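# Store the glue stick in the drawer and close it

## Task

Place the glue stick inside the wooden box's drawer, then push the drawer closed, so that nothing is left outside it.

## Robot and tools

Robot: two arms, left_arm and right_arm, each with a two-finger gripper. Scene frame: origin at table-top height, halfway between the arms' nominal bases; +x points out over the table, +z up, and left_arm sits on the +y side. Image left/right does not match arm names. Calibrated bases in the scene frame: left_arm at (-0.008, +0.400, +0.050) m with quat_wxyz (+1.000, 0, 0, +0.007); right_arm at (-0.011, -0.398, +0.050) m with quat_wxyz (+1.000, 0, 0, -0.024). Both are nearly unrotated, with a slight yaw. Every hand pose, target and wrist-camera pose is given in that arm's own base frame. Fixed cameras and the table use the scene frame. Reported poses may be off by a few centimetres, more at long reach.

Gripper axes: fingers point along its +z, and they open and close along its y. end_effector_position is the point midway between the pads when shut. The fingertips stick out about 33 mm past it at gaps up to 40 mm, and only about 9 mm when fully open. Grip with the outer quarter of the pads. Gripping nearer the palm lets the fingers fold: thin parts slip, and wide ones get squeezed too hard. A fingertip pushed onto a surface also folds easily, so contact may go unnoticed.

A ROW is 20 numbers: left x, y, z (metres), qw, qx, qy, qz (w first), left gripper position, force_limit, speed, and then the same ten for the right arm. Send all 20 even if only one arm moves. Pose numbers are absolute targets in that arm's base frame, not offsets. The three gripper numbers lie in [-1, 1]. position: +1 is fully open (140 mm), about -0.8 brings the pads together, and -1 closes until blocked. force_limit, for a slow close on a part up to 40 mm wide: about 14 N at -1, 40 N at 0, 58 N at +1. Faster closes grip harder, about 64 N at speed 0 and 116 N at speed +1 on a rigid part. speed: pad-gap rate of about 30 mm/s at -1, 140 at 0, 250 at +1. force_limit and speed both default to +1. To keep an arm or gripper unchanged, resend exactly its previous numbers, including a 0. To keep an arm still, send the pose it had in the last result before it stopped moving, in every call. To hold an orientation, resend the same quaternion every row.

execute_actions(actions, cameras): actions is a list of actions. Each action is up to 15 rows, one per 1/30 s step; if there are fewer rows, the last row is held. An action is rejected for both arms if any target lies more than 0.6 m from that gripper's current position along any of its axes. Each step, the controller clips the command to within 70 mm and 16 degrees of the measured pose. The result's "Hand target" shows where the arm is actually heading, so send the rest of the way in the next call. Images come back only when actions is empty or cameras names them (["all"], a list of names, or []).

move(target, speed, blend, stop_force, zero, blocking, cameras): moves each gripper in a straight line to its pose in target. target is one 20-number row or a list of up to 15 rows, and all rows should use the same finger numbers. There is no distance limit, but the move is capped at 10 s. It does not avoid obstacles or the other arm. speed is 0.002 to 1 m/s (default 0.25) and can be one value or one per target; turning is limited to twice that in rad/s. blend is a corner radius in metres (0 means stop at each target). stop_force is 12 to 80 N, shared by both arms. It ends an arm's path when the push against its travel exceeds that value. Use it only slowly, never while the gripper rotates, and leave it out when backing off a contact. It has no reading near a stretched-out arm or a straight wrist. zero (default true) re-zeroes the force before the move. blocking=false returns after about 0.5 s while the move runs on; it cannot be combined with stop_force. The result adds a "move:" line with an ending word (done, off_target, moving, held, fault) and limits tags: paced means the pose was clipped, held means steps were withheld.

wait(seconds 0 to 10, cameras): lets time pass with the last commands held. stop(cameras): brakes a running move; the fingers keep moving. zoom_image(camera, region=[x0,y0,x1,y1]): a closer view of the latest image from one of cam_head_left, cam_head_right, cam_high, cam_left_wrist, cam_right_wrist. Each image is 896x504, and a region can be at most 504x504 pixels. finished_scene(scene): ends the current scene, giving its number, and cannot be undone. Call it only once the drawer is shut with the glue stick inside and everything stays put without the robot.

Result lines: end_effector_position and end_effector_quat_wxyz (own base frame), Hand target, Tool commands, Joint velocities ("within noise" means at rest), and Flange force along the gripper's x y z axes (it includes held weight and has some error; "no reading" near singular poses). Gripper lines: object_status 0 moving, 1 blocked while opening, 2 blocked while closing (a grip), 3 reached the request or pads met (the object may or may not be held). position_measured is in counts: 3 open, 75 ≈ 100 mm, 139 ≈ 60 mm, 200 ≈ 20 mm, 230 pads touching. Confirm a grasp by status 2. To grip harder, raise force_limit and change position from -1 to -0.98. To grip more softly, open and close slowly again.

Avoid: hard pushes and collisions. A force of 150 N on an arm, or joint torque at its limit (139 N m for waist, shoulder and elbow; 34.8 N m for the three wrist joints), stops that arm for 10 s. Also avoid overheating from long stretched holds (a MOTOR HOT warning; a fault stop of 30 s or more), and any contact between the arms; a clearance check blocks some approaches. Do not drop or fling parts, and never let anything leave the table. Move slowly near contacts, since the arms are stiff and pressing past a surface can cause a fault.

Each tool is called after "Emit:" by a JSON object that holds its "fn" and its "kwargs".

## Session

Emit:
{"fn": "execute_actions", "kwargs": {"actions": []}}

Scene clock: 0.00 s.
left_arm: end_effector_position=(+0.3321, -0.6807, +0.0598) position_measured=3 object_status=3 end_effector_quat_wxyz=(+0.167, +0.651, -0.550, +0.496) | right_arm: end_effector_position=(+0.3461, -0.1994, +0.3023) position_measured=3 object_status=3 end_effector_quat_wxyz=(-0.068, -0.592, +0.752, -0.283)
Joint positions: left_arm=[-0.899 0.4 -0.414 -0.33 0.359 1.445] | right_arm=[0.351 -0.489 -0.538 0.592 -1.485 -0.628]
Joint velocities: within noise
Flange force (N): no reading
Hand target: left_arm +0.3321, -0.6807, +0.0598; +0.167, +0.651, -0.550, +0.496 | right_arm +0.3461, -0.1994, +0.3023; -0.068, -0.592, +0.752, -0.283
Tool commands: left_gripper/position=+1.0 left_gripper/force_limit=+1.0 left_gripper/speed=+1.0 right_gripper/position=+1.0 right_gripper/force_limit=+1.0 right_gripper/speed=+1.0

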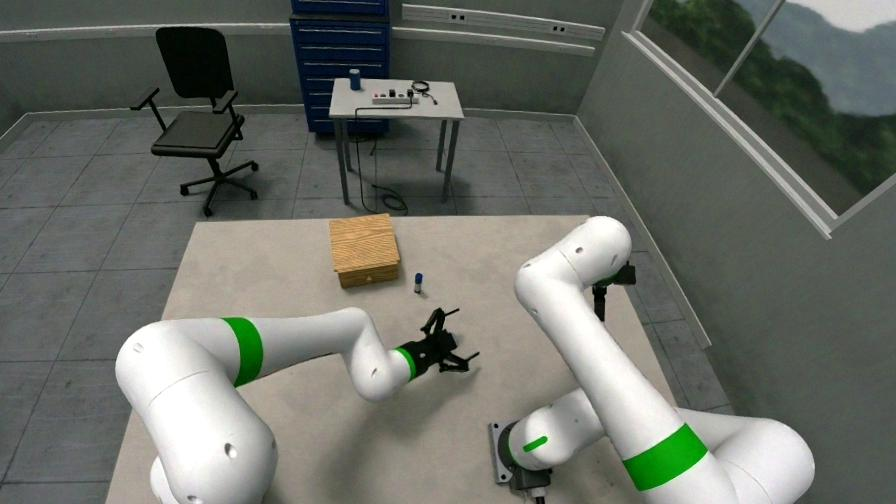

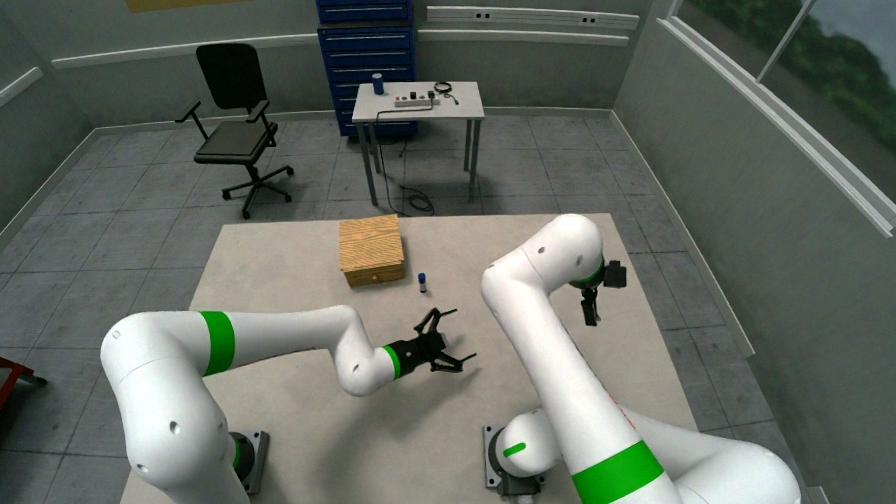

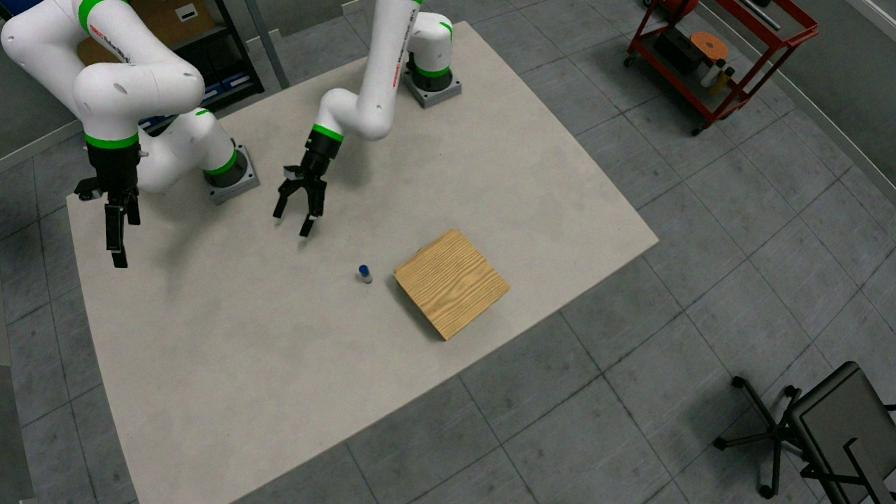

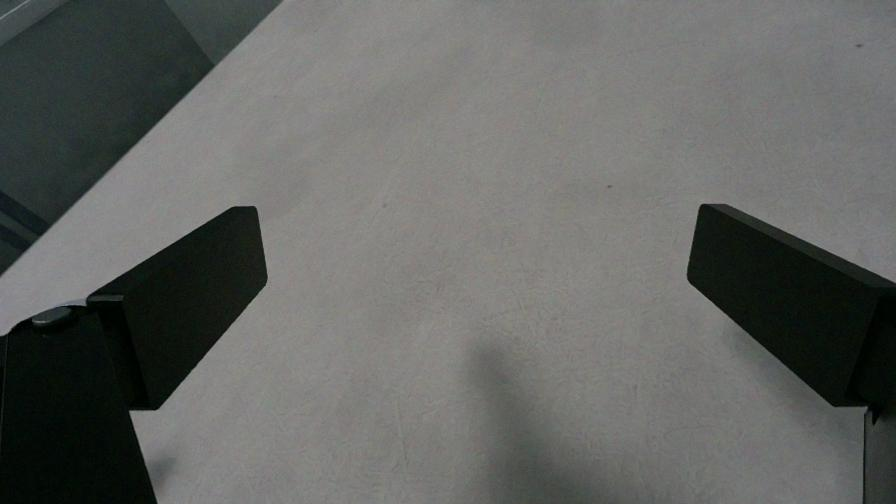

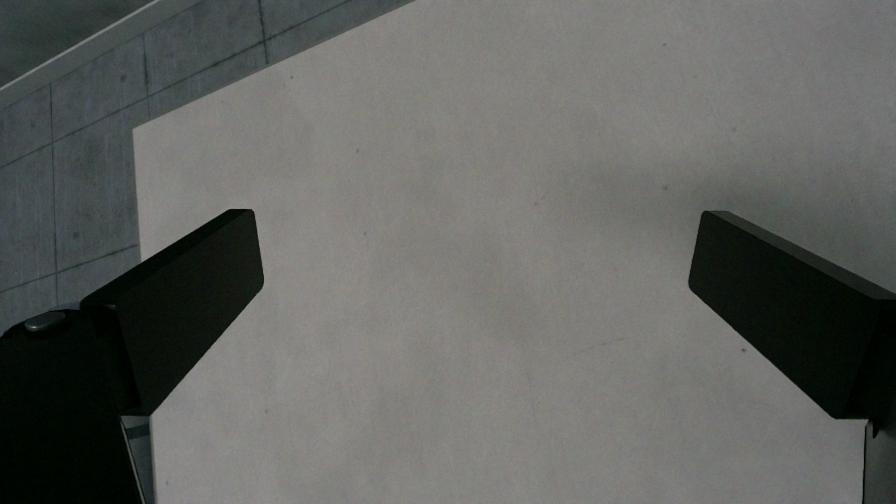

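Emit:
{"fn": "zoom_image", "kwargs": {"camera": "cam_head_right", "region": [310, 200, 470, 300]}}

Emit:
{"fn": "zoom_image", "kwargs": {"camera": "cam_high", "region": [330, 200, 530, 350]}}

Emit:
{"fn": "zoom_image", "kwargs": {"camera": "cam_head_left", "region": [310, 200, 470, 300]}}

Scaled by 3.150 from the camera's 896x504 image, which has a finer 1280x720 frame.

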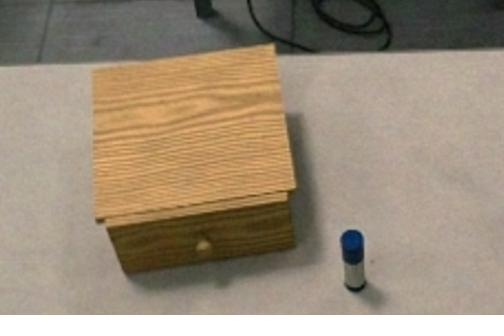

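Scaled by 2.520 from the camera's 896x504 image, which has a finer 1280x720 frame.

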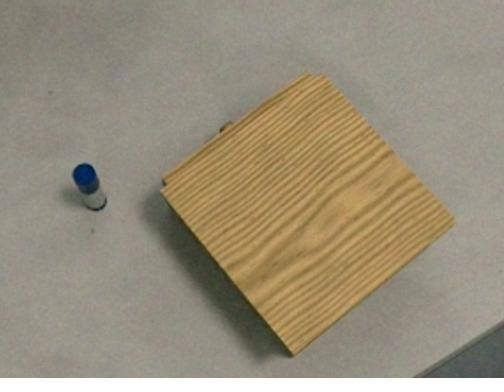

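Scaled by 3.150 from the camera's 896x504 image, which has a finer 1280x720 frame.

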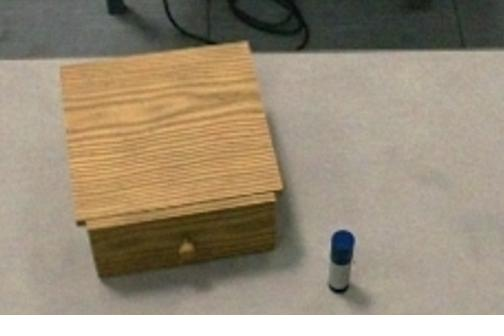

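Emit:
{"fn": "move", "kwargs": {"target": [[0.36,-0.50,0.16,0,0.924,0,0.383,1,1,1,0.3461,-0.1994,0.3023,-0.068,-0.592,0.752,-0.283,1,1,1],[0.40,-0.256,0.22,0,0.924,0,0.383,1,1,1,0.3461,-0.1994,0.3023,-0.068,-0.592,0.752,-0.283,1,1,1]], "blend": 0.05, "cameras": ["all"]}}

Scene clock: 5.67 s.
left_arm: end_effector_position=(+0.4000, -0.2560, +0.2200) position_measured=3 object_status=3 end_effector_quat_wxyz=(+0.000, +0.924, +0.000, +0.383) | right_arm: end_effector_position=(+0.3461, -0.1994, +0.3023) position_measured=3 object_status=3 end_effector_quat_wxyz=(-0.068, -0.592, +0.752, -0.283)
Joint positions: left_arm=[-1.33 -0.367 -0.815 2.258 1.095 0.175] | right_arm=[0.349 -0.488 -0.537 0.591 -1.485 -0.627]
Flange force (N): left_arm=[-2.8 -4.2 -0.7] | right_arm=[5.9 -3.6 1.6]
Hand target: left_arm +0.4000, -0.2560, +0.2200; +0.000, +0.924, +0.000, +0.383 | right_arm +0.3461, -0.1994, +0.3023; -0.068, -0.592, +0.752, -0.283
Off the commanded pose: left_arm 0.000 m, 0 deg | right_arm 0.000 m, 0 deg.
move: done

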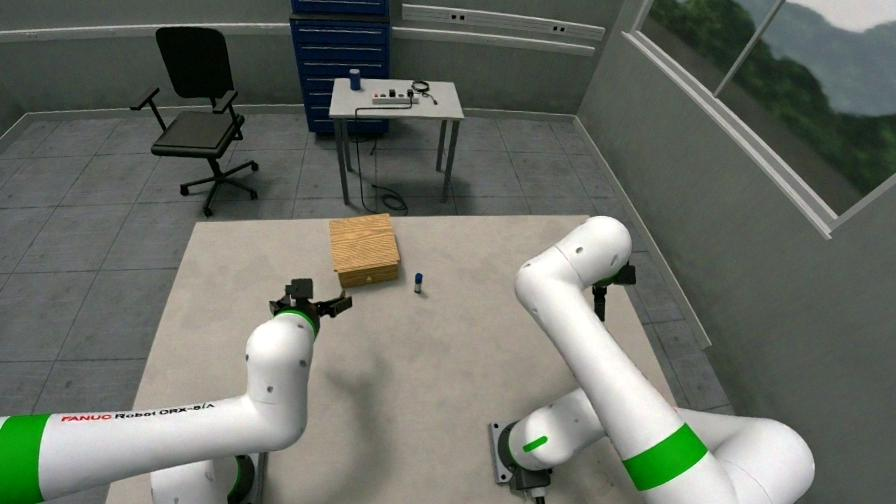

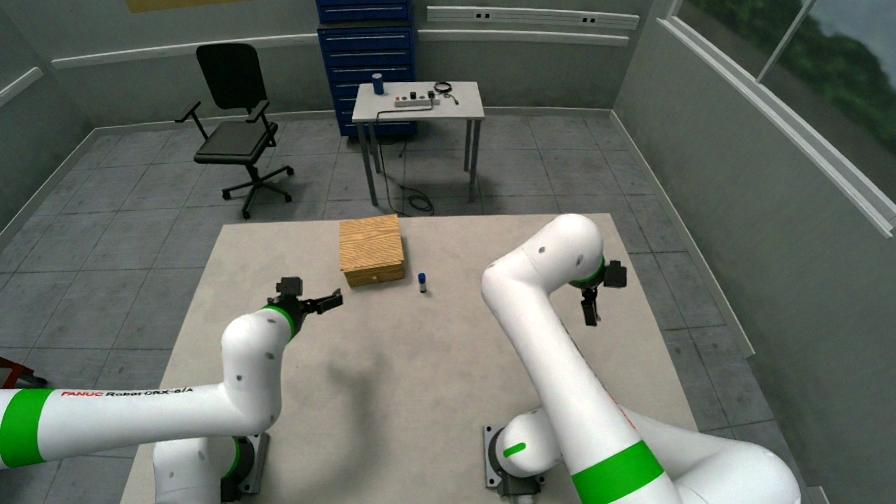

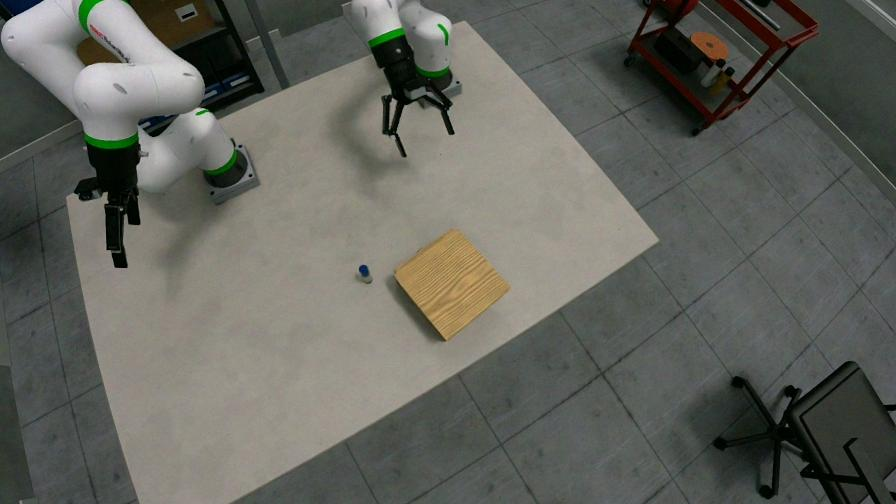

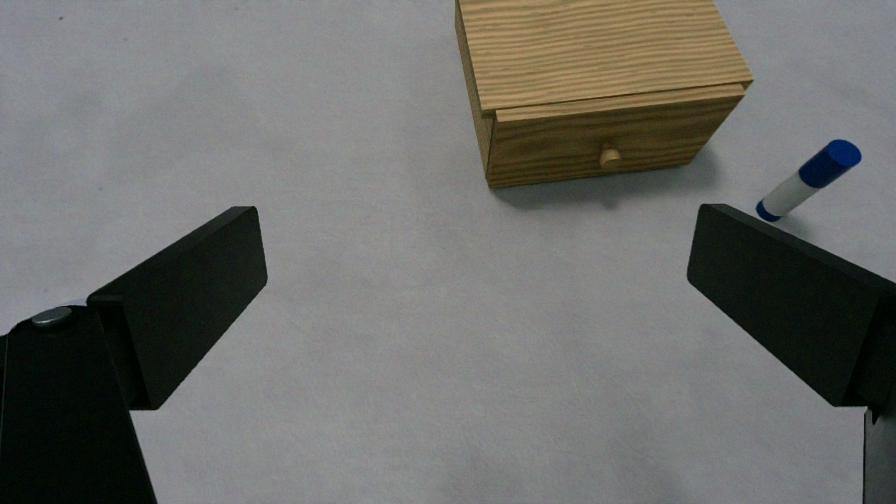

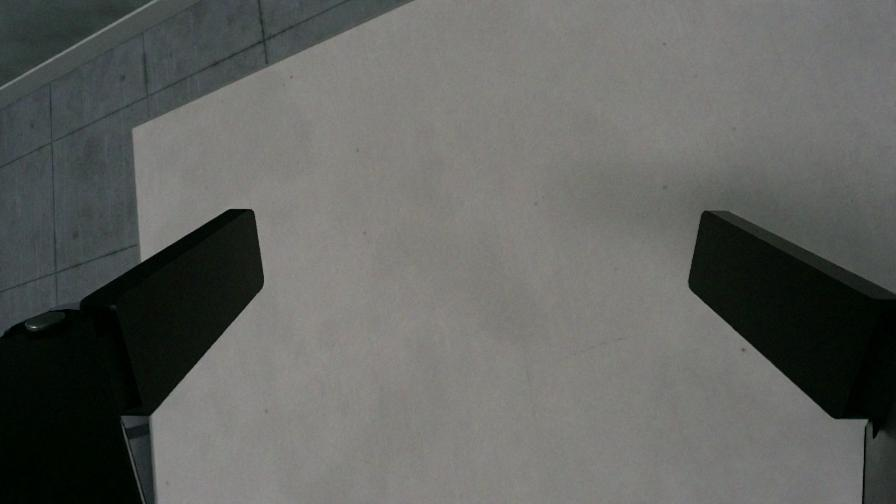

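Emit:
{"fn": "move", "kwargs": {"target": [0.485,-0.336,0.135,0,0.924,0,0.383,1,1,1,0.306,0.219,0.2,-0.099,0.8925,0.239,0.370,1,1,1], "cameras": ["all"]}}

Scene clock: 9.13 s.
left_arm: end_effector_position=(+0.4451, -0.2984, +0.1749) position_measured=3 object_status=3 end_effector_quat_wxyz=(+0.000, +0.924, +0.000, +0.383) | right_arm: end_effector_position=(+0.3277, +0.0021, +0.2529) position_measured=3 object_status=3 end_effector_quat_wxyz=(-0.013, +0.868, -0.321, +0.378)
Joint positions: left_arm=[-1.196 -0.158 -0.783 2.14 0.897 0.264] | right_arm=[1.629 -1.023 -0.976 0.749 -1.868 -0.632]
Flange force (N): left_arm=[-2.8 -5.2 -2.2] | right_arm=no reading
Hand target: left_arm +0.4451, -0.2984, +0.1749; +0.000, +0.924, +0.000, +0.383 | right_arm +0.3277, +0.0021, +0.2529; -0.013, +0.868, -0.321, +0.378
Off the commanded pose: left_arm 0.068 m, 0 deg | right_arm 0.224 m, 66 deg.
move: held (right_arm; a check stopped the path), off_target (left_arm; braked when a check withheld steps of right_arm); limits=held
pose unreachable (right arm): on one or more control steps of this call, first in action 0 (counted from 0), this arm could not follow its commanded pose, so it was not sent that pose on those steps. It may still have moved: this result reports where it is.
cause: moving toward the commanded pose would bring two parts of the arm too close to each other (its gripper and another part of the arm, with joints 3 (elbow) to 6 (wrist roll) between them, 6 mm apart when it was first held).

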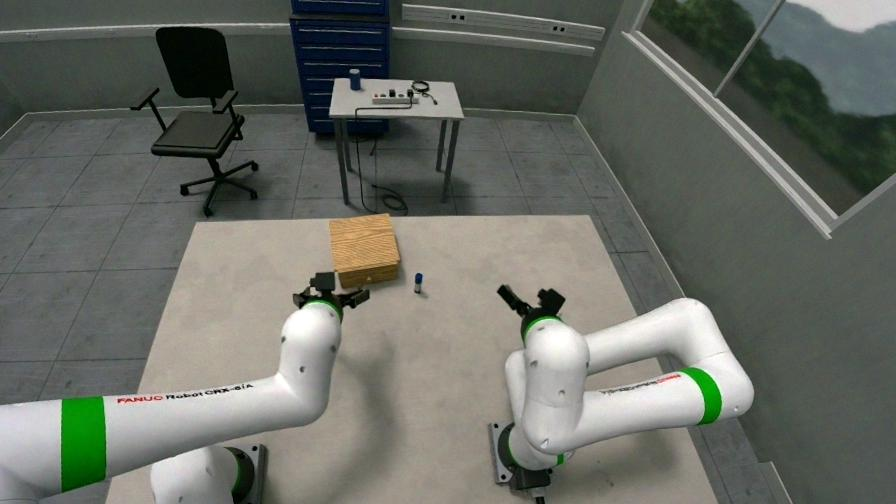

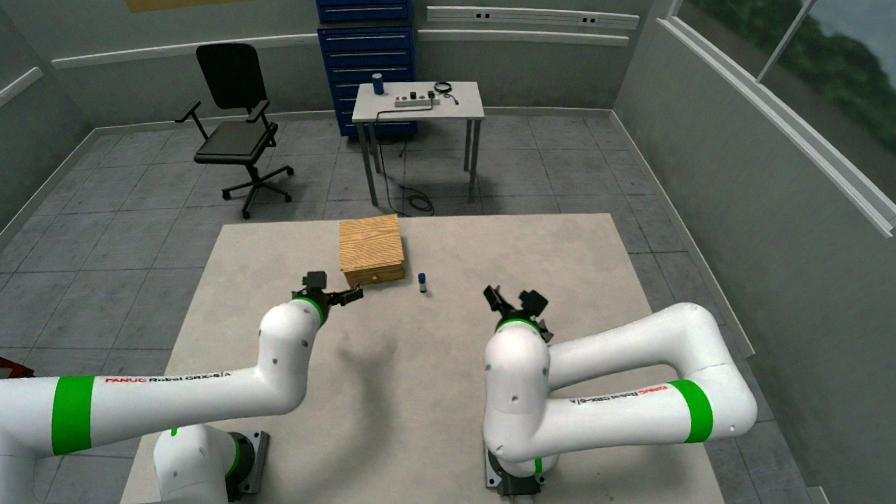

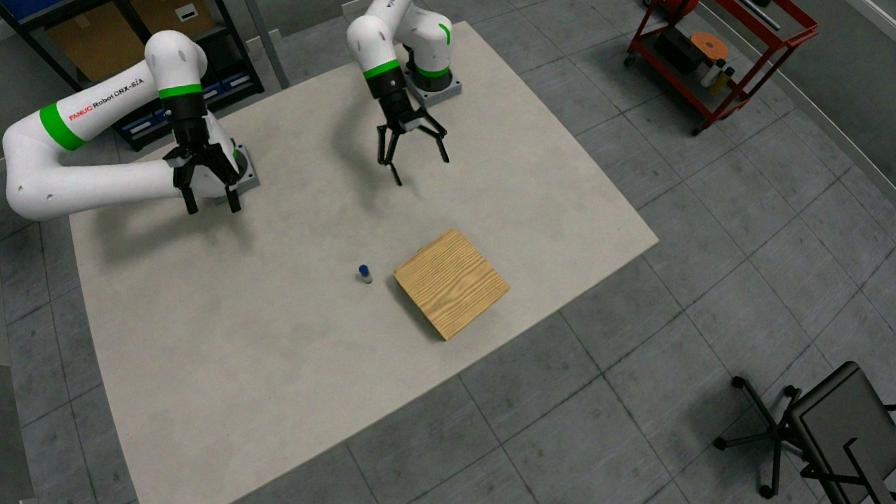

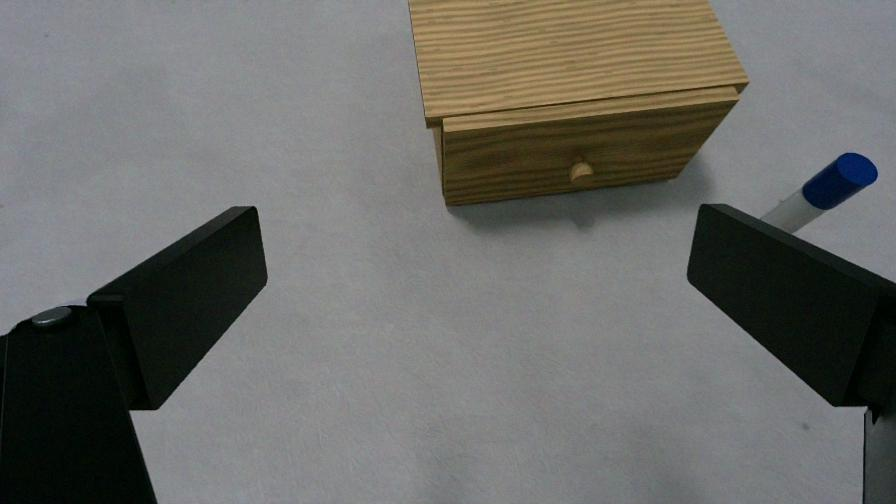

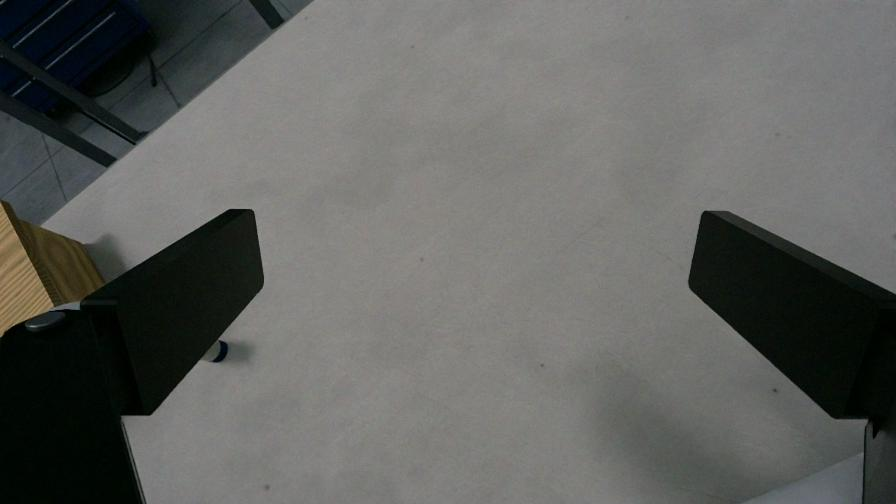

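Emit:
{"fn": "move", "kwargs": {"target": [0.40,-0.40,0.22,0,0.924,0,0.383,1,1,1,0.42,0.06,0.28,-0.099,0.8925,0.239,0.370,1,1,1], "cameras": ["cam_left_wrist","cam_right_wrist","cam_head_right"]}}

Emit:
{"fn": "zoom_image", "kwargs": {"camera": "cam_left_wrist", "region": [300, 0, 700, 225]}}

Scene clock: 12.87 s.
left_arm: end_effector_position=(+0.4000, -0.4000, +0.2200) position_measured=3 object_status=3 end_effector_quat_wxyz=(+0.000, +0.924, +0.000, +0.383) | right_arm: end_effector_position=(+0.4200, +0.0600, +0.2800) position_measured=3 object_status=3 end_effector_quat_wxyz=(-0.099, +0.892, +0.239, +0.370)
Joint positions: left_arm=[-1.409 -0.014 -0.528 2.246 1.108 0.281] | right_arm=[0.333 -0.689 -0.567 -0.169 -0.922 1.809]
Flange force (N): left_arm=[-1.7 -6.0 -1.1] | right_arm=no reading
Hand target: left_arm +0.4000, -0.4000, +0.2200; +0.000, +0.924, +0.000, +0.383 | right_arm +0.4200, +0.0600, +0.2800; -0.099, +0.892, +0.239, +0.370
Off the commanded pose: left_arm 0.000 m, 0 deg | right_arm 0.000 m, 0 deg.
move: done
Images, in order (width x height): cam_head_right 896x504, cam_left_wrist 896x504, cam_right_wrist 896x504.

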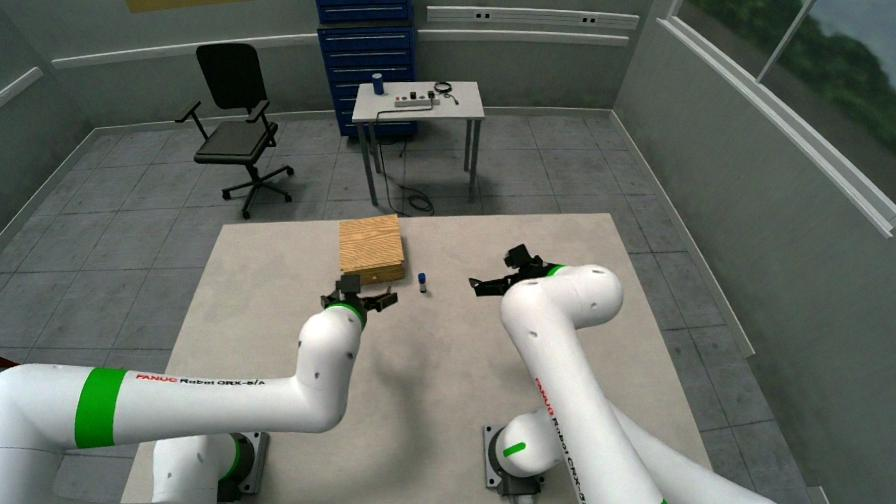

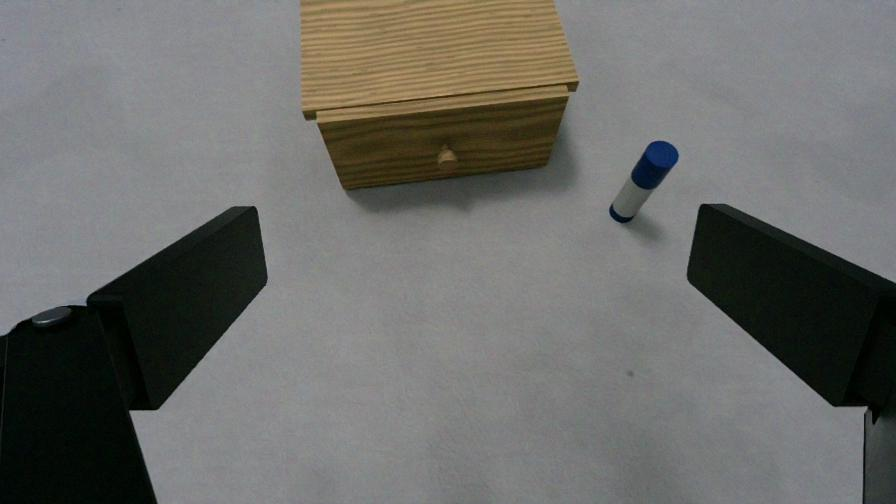

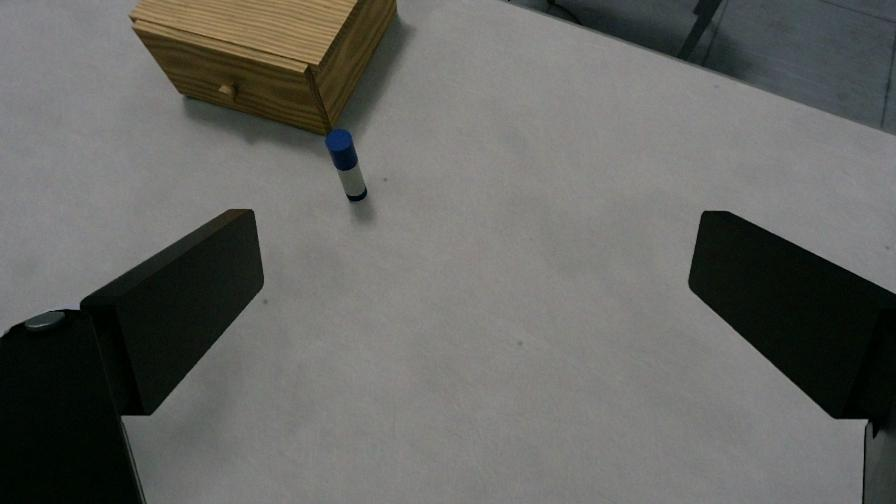

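Scaled by 1.260 from the camera's 896x504 image, which has a finer 1280x720 frame.

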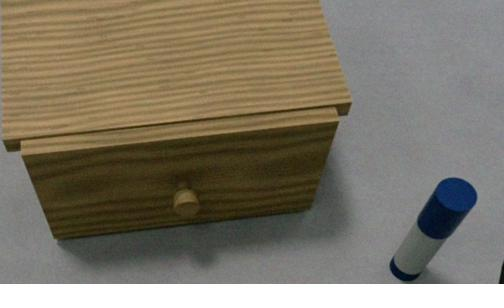

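Emit:
{"fn": "move", "kwargs": {"target": [0.479,-0.3986,0.0556,-0.0248,0.8425,0.0390,0.5367,-0.08,1,0,0.42,0.14,0.15,-0.0478,0.7908,0.0623,0.6069,0.0,1,0], "cameras": ["cam_left_wrist","cam_right_wrist","cam_high","cam_head_right"], "speed": 0.2}}

Emit:
{"fn": "zoom_image", "kwargs": {"camera": "cam_left_wrist", "region": [300, 50, 700, 275]}}

Scene clock: 17.93 s.
left_arm: end_effector_position=(+0.4790, -0.3986, +0.0556) position_measured=139 object_status=3 end_effector_quat_wxyz=(-0.025, +0.843, +0.039, +0.537) | right_arm: end_effector_position=(+0.4206, +0.1395, +0.1507) position_measured=129 object_status=3 end_effector_quat_wxyz=(-0.151, +0.880, +0.159, +0.421)
Joint positions: left_arm=[-1.194 0.44 -0.746 1.483 1.062 1.145] | right_arm=[0.693 -0.78 -1.187 0.513 -0.278 0.807]
Flange force (N): left_arm=[3.0 -5.5 -2.4] | right_arm=no reading
Hand target: left_arm +0.4790, -0.3986, +0.0556; -0.025, +0.843, +0.039, +0.537 | right_arm +0.4207, +0.1396, +0.1507; -0.151, +0.880, +0.159, +0.421
Off the commanded pose: left_arm 0.000 m, 0 deg | right_arm 0.001 m, 29 deg; orientation clipped.
joint sent to its limit (right arm) — joint 3 (elbow), lower limit, where the elbow is as bent as it goes. The joint targets are off in orientation, not in position.
move: off_target (right_arm); limits=paced
Images, in order (width x height): cam_head_right 896x504, cam_high 896x504, cam_left_wrist 896x504, cam_right_wrist 896x504.

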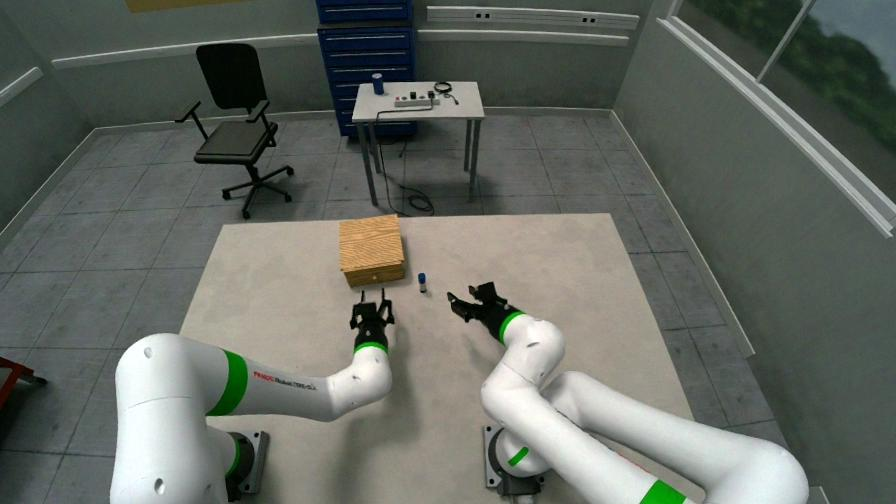

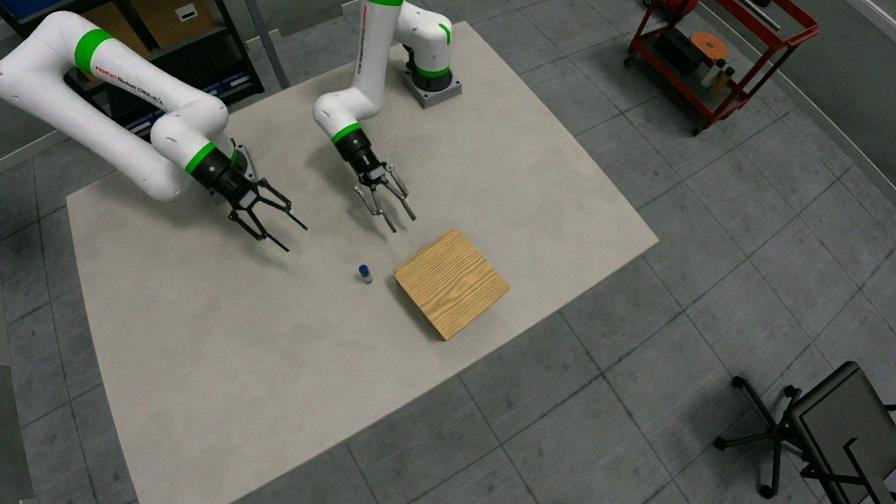

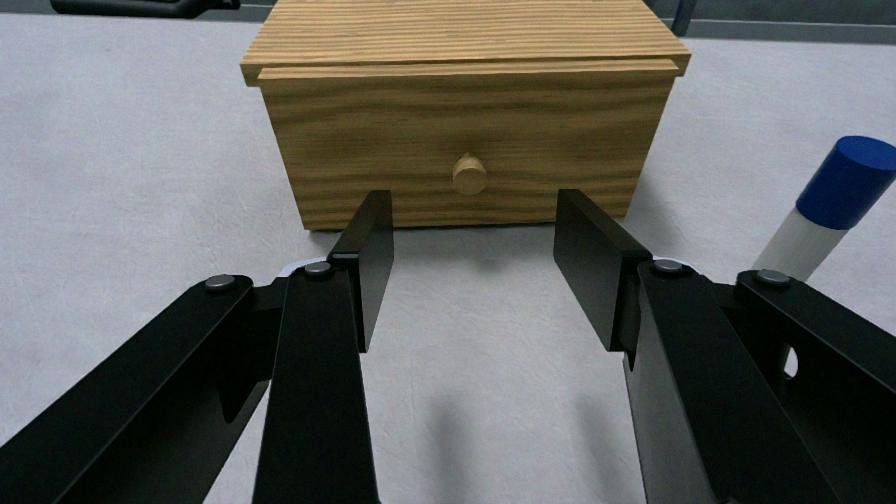

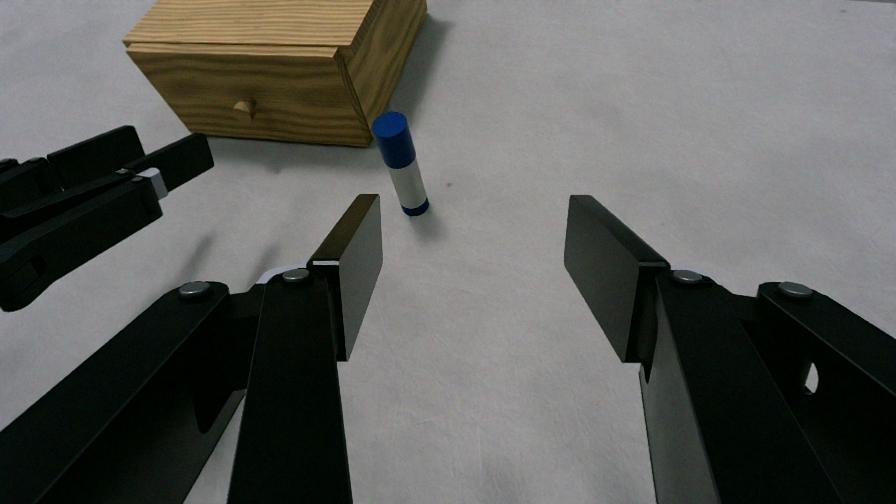

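Scaled by 1.260 from the camera's 896x504 image, which has a finer 1280x720 frame.

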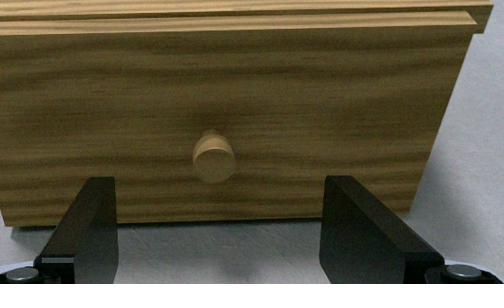

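Emit:
{"fn": "move", "kwargs": {"target": [0.5586,-0.3912,0.0184,-0.0248,0.8425,0.0390,0.5367,-0.08,1,0,0.4207,0.1396,0.1507,-0.151,0.880,0.159,0.421,0.0,1,0], "cameras": ["cam_left_wrist","cam_right_wrist"], "speed": 0.06, "stop_force": 15}}

Emit:
{"fn": "zoom_image", "kwargs": {"camera": "cam_left_wrist", "region": [300, 150, 620, 330]}}

Emit:
{"fn": "zoom_image", "kwargs": {"camera": "cam_right_wrist", "region": [100, 0, 420, 180]}}

stop_force needs force readings from the last 0.2 s for each arm that does not count as still, and right_arm is near a pose where its force cannot be read; nothing of the call was run
Scene clock: 18.70 s.
left_arm: end_effector_position=(+0.4790, -0.3986, +0.0556) position_measured=139 object_status=3 end_effector_quat_wxyz=(-0.025, +0.843, +0.039, +0.537) | right_arm: end_effector_position=(+0.4207, +0.1395, +0.1507) position_measured=129 object_status=3 end_effector_quat_wxyz=(-0.151, +0.880, +0.159, +0.421)
Joint positions: left_arm=[-1.194 0.44 -0.746 1.483 1.062 1.145] | right_arm=[0.693 -0.78 -1.187 0.513 -0.278 0.807]
Flange force (N): left_arm=[2.8 -5.6 -2.8] | right_arm=no reading
Hand target: left_arm +0.4790, -0.3986, +0.0556; -0.025, +0.843, +0.039, +0.537 | right_arm +0.4207, +0.1396, +0.1507; -0.151, +0.880, +0.159, +0.421
Tool commands: left_gripper/position=-0.08 left_gripper/force_limit=+1.0 left_gripper/speed=+0.0 right_gripper/position=+0.0 right_gripper/force_limit=+1.0 right_gripper/speed=+0.0
Off the commanded pose: left_arm 0.000 m, 0 deg | right_arm 0.001 m, 29 deg; orientation clipped.

Scaled by 1.575 from the camera's 896x504 image, which has a finer 1280x720 frame.
This view is cut from an older image: the scene may have changed since it was taken.

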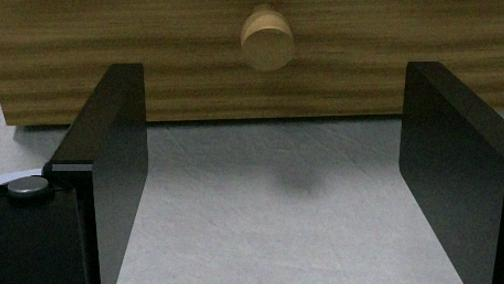

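Scaled by 1.575 from the camera's 896x504 image, which has a finer 1280x720 frame.
This view is cut from an older image: the scene may have changed since it was taken.

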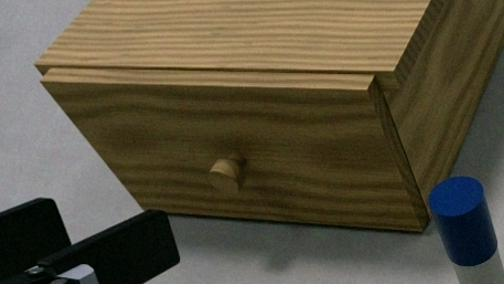

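Emit:
{"fn": "move", "kwargs": {"target": [0.479,-0.3986,0.0556,-0.0248,0.8425,0.0390,0.5367,-0.08,1,0,0.45,0.02,0.2,-0.248,0.748,0.3894,0.4766,0.0,1,0], "speed": 0.2, "cameras": ["cam_head_right"]}}

Emit:
{"fn": "move", "kwargs": {"target": [0.5586,-0.3912,0.0184,-0.0248,0.8425,0.0390,0.5367,-0.08,1,0,0.45,0.02,0.2,-0.248,0.748,0.3894,0.4766,0.0,1,0], "cameras": ["cam_left_wrist","cam_right_wrist"], "speed": 0.06}}

Emit:
{"fn": "zoom_image", "kwargs": {"camera": "cam_left_wrist", "region": [300, 150, 620, 330]}}

Scene clock: 22.30 s.
left_arm: end_effector_position=(+0.4790, -0.3986, +0.0556) position_measured=139 object_status=3 end_effector_quat_wxyz=(-0.025, +0.843, +0.039, +0.537) | right_arm: end_effector_position=(+0.4500, +0.0200, +0.2000) position_measured=129 object_status=3 end_effector_quat_wxyz=(-0.248, +0.748, +0.389, +0.477)
Joint positions: left_arm=[-1.194 0.44 -0.746 1.483 1.062 1.145] | right_arm=[-0.6 -0.041 -0.35 -1.156 -1.433 3.419]
Flange force (N): left_arm=[3.0 -5.3 -3.1] | right_arm=[4.4 -3.2 -5.8]
Hand target: left_arm +0.4790, -0.3986, +0.0556; -0.025, +0.843, +0.039, +0.537 | right_arm +0.4500, +0.0200, +0.2000; -0.248, +0.748, +0.389, +0.477
Off the commanded pose: left_arm 0.000 m, 0 deg | right_arm 0.000 m, 0 deg.
move: done; limits=paced
Images, in order (width x height): cam_head_right 896x504.

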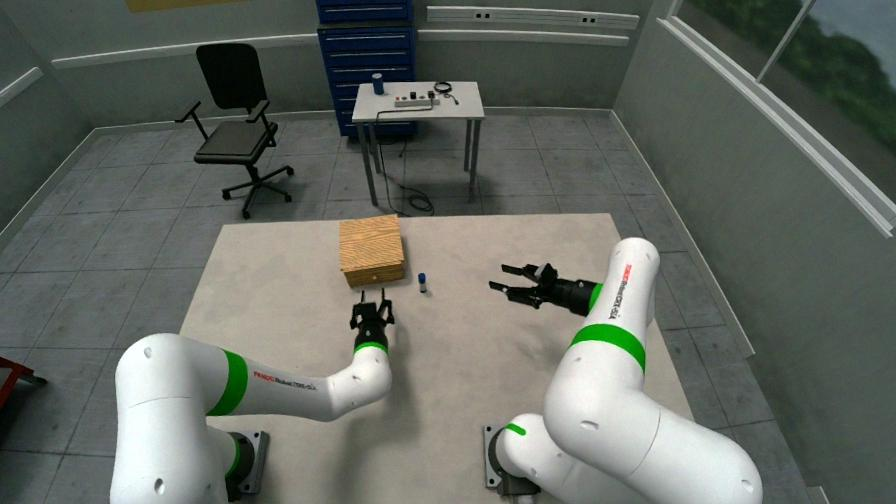

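Scene clock: 24.07 s.
left_arm: end_effector_position=(+0.5586, -0.3912, +0.0184) position_measured=139 object_status=3 end_effector_quat_wxyz=(-0.025, +0.843, +0.039, +0.537) | right_arm: end_effector_position=(+0.4500, +0.0200, +0.2000) position_measured=129 object_status=3 end_effector_quat_wxyz=(-0.248, +0.748, +0.389, +0.477)
Joint positions: left_arm=[-0.972 0.564 -0.659 1.243 0.992 1.207] | right_arm=[-0.6 -0.041 -0.35 -1.156 -1.433 3.419]
Flange force (N): left_arm=[2.8 -4.2 -4.8] | right_arm=[4.1 -2.3 -6.1]
Hand target: left_arm +0.5586, -0.3912, +0.0184; -0.025, +0.843, +0.039, +0.537 | right_arm +0.4500, +0.0200, +0.2000; -0.248, +0.748, +0.389, +0.477
Off the commanded pose: left_arm 0.000 m, 0 deg | right_arm 0.000 m, 0 deg.
move: done
Images, in order (width x height): cam_left_wrist 896x504, cam_right_wrist 896x504.

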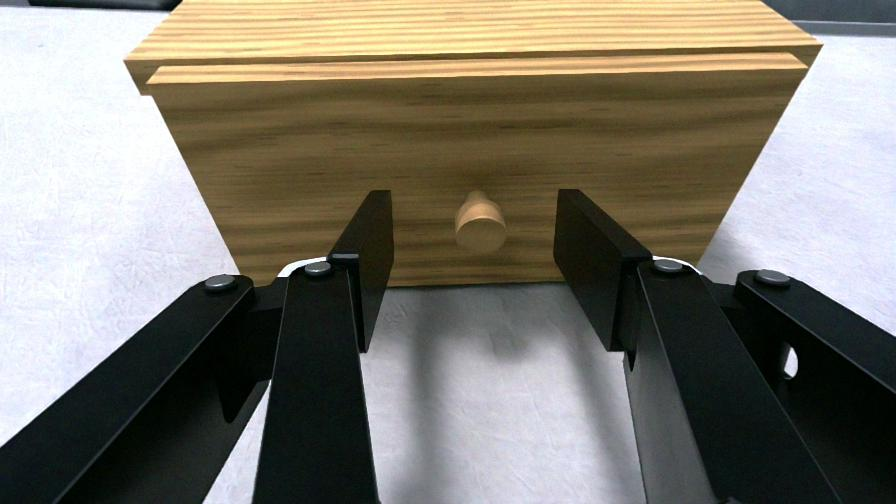

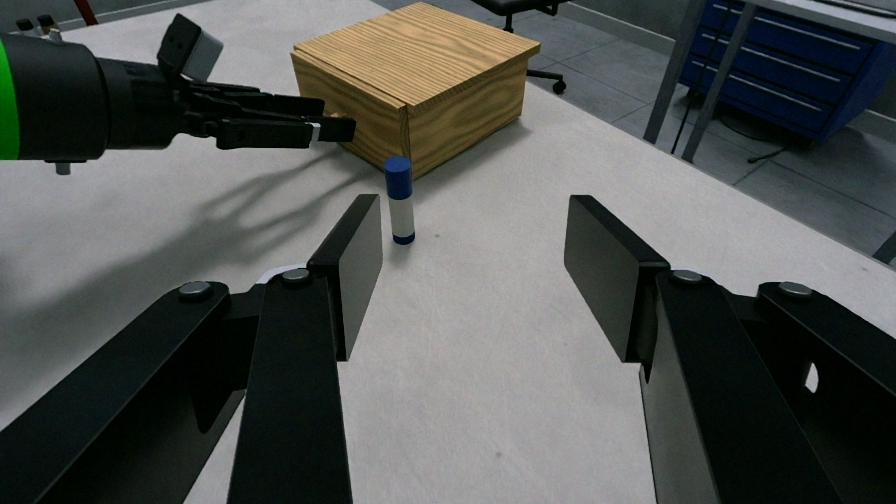

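Scaled by 1.575 from the camera's 896x504 image, which has a finer 1280x720 frame.

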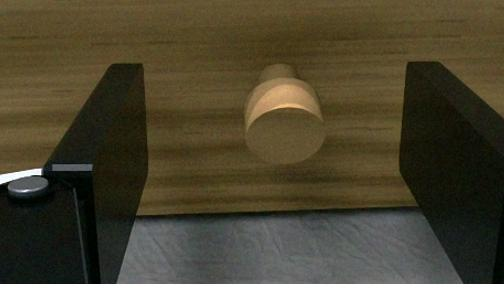

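Emit:
{"fn": "move", "kwargs": {"target": [0.5624,-0.3929,0.0170,-0.0248,0.8425,0.0390,0.5367,-0.08,1,0,0.45,0.02,0.2,-0.248,0.748,0.3894,0.4766,0.0,1,0], "speed": 0.03, "stop_force": 15}}

Emit:
{"fn": "move", "kwargs": {"target": [0.5624,-0.3929,0.0170,-0.0248,0.8425,0.0390,0.5367,-1,0,-1,0.45,0.02,0.2,-0.248,0.748,0.3894,0.4766,0.0,1,0], "cameras": ["cam_left_wrist"]}}

Scene clock: 25.40 s.
left_arm: end_effector_position=(+0.5624, -0.3929, +0.0170) position_measured=139 object_status=3 end_effector_quat_wxyz=(-0.025, +0.843, +0.039, +0.537) | right_arm: end_effector_position=(+0.4500, +0.0200, +0.2000) position_measured=129 object_status=3 end_effector_quat_wxyz=(-0.248, +0.748, +0.389, +0.477)
Joint positions: left_arm=[-0.966 0.572 -0.649 1.238 0.989 1.206] | right_arm=[-0.6 -0.041 -0.35 -1.156 -1.433 3.419]
Flange force (N): left_arm=[2.8 -5.0 -3.4] | right_arm=[3.8 -2.0 -6.0]
Hand target: left_arm +0.5624, -0.3929, +0.0170; -0.025, +0.843, +0.039, +0.537 | right_arm +0.4500, +0.0200, +0.2000; -0.248, +0.748, +0.389, +0.477
Off the commanded pose: left_arm 0.000 m, 0 deg | right_arm 0.000 m, 0 deg.
move: done

Scene clock: 27.30 s.
left_arm: end_effector_position=(+0.5624, -0.3929, +0.0170) position_measured=207 object_status=0 end_effector_quat_wxyz=(-0.025, +0.843, +0.039, +0.537) | right_arm: end_effector_position=(+0.4500, +0.0200, +0.2000) position_measured=129 object_status=3 end_effector_quat_wxyz=(-0.248, +0.748, +0.389, +0.477)
Joint positions: left_arm=[-0.966 0.572 -0.649 1.238 0.989 1.206] | right_arm=[-0.6 -0.041 -0.35 -1.156 -1.433 3.419]
Flange force (N): left_arm=[4.3 -5.5 -6.7] | right_arm=[3.8 -2.0 -5.9]
Hand target: left_arm +0.5624, -0.3929, +0.0170; -0.025, +0.843, +0.039, +0.537 | right_arm +0.4500, +0.0200, +0.2000; -0.248, +0.748, +0.389, +0.477
Off the commanded pose: left_arm 0.000 m, 0 deg | right_arm 0.000 m, 0 deg.
move: done
Images, in order (width x height): cam_left_wrist 896x504.

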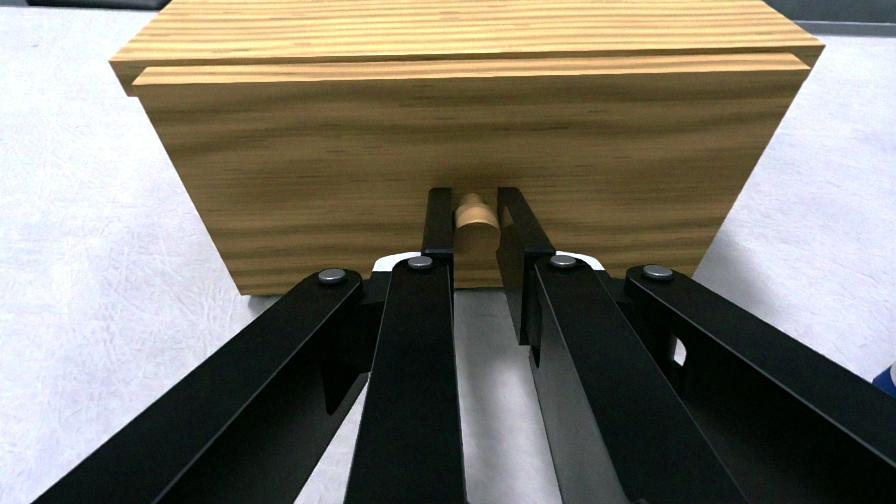

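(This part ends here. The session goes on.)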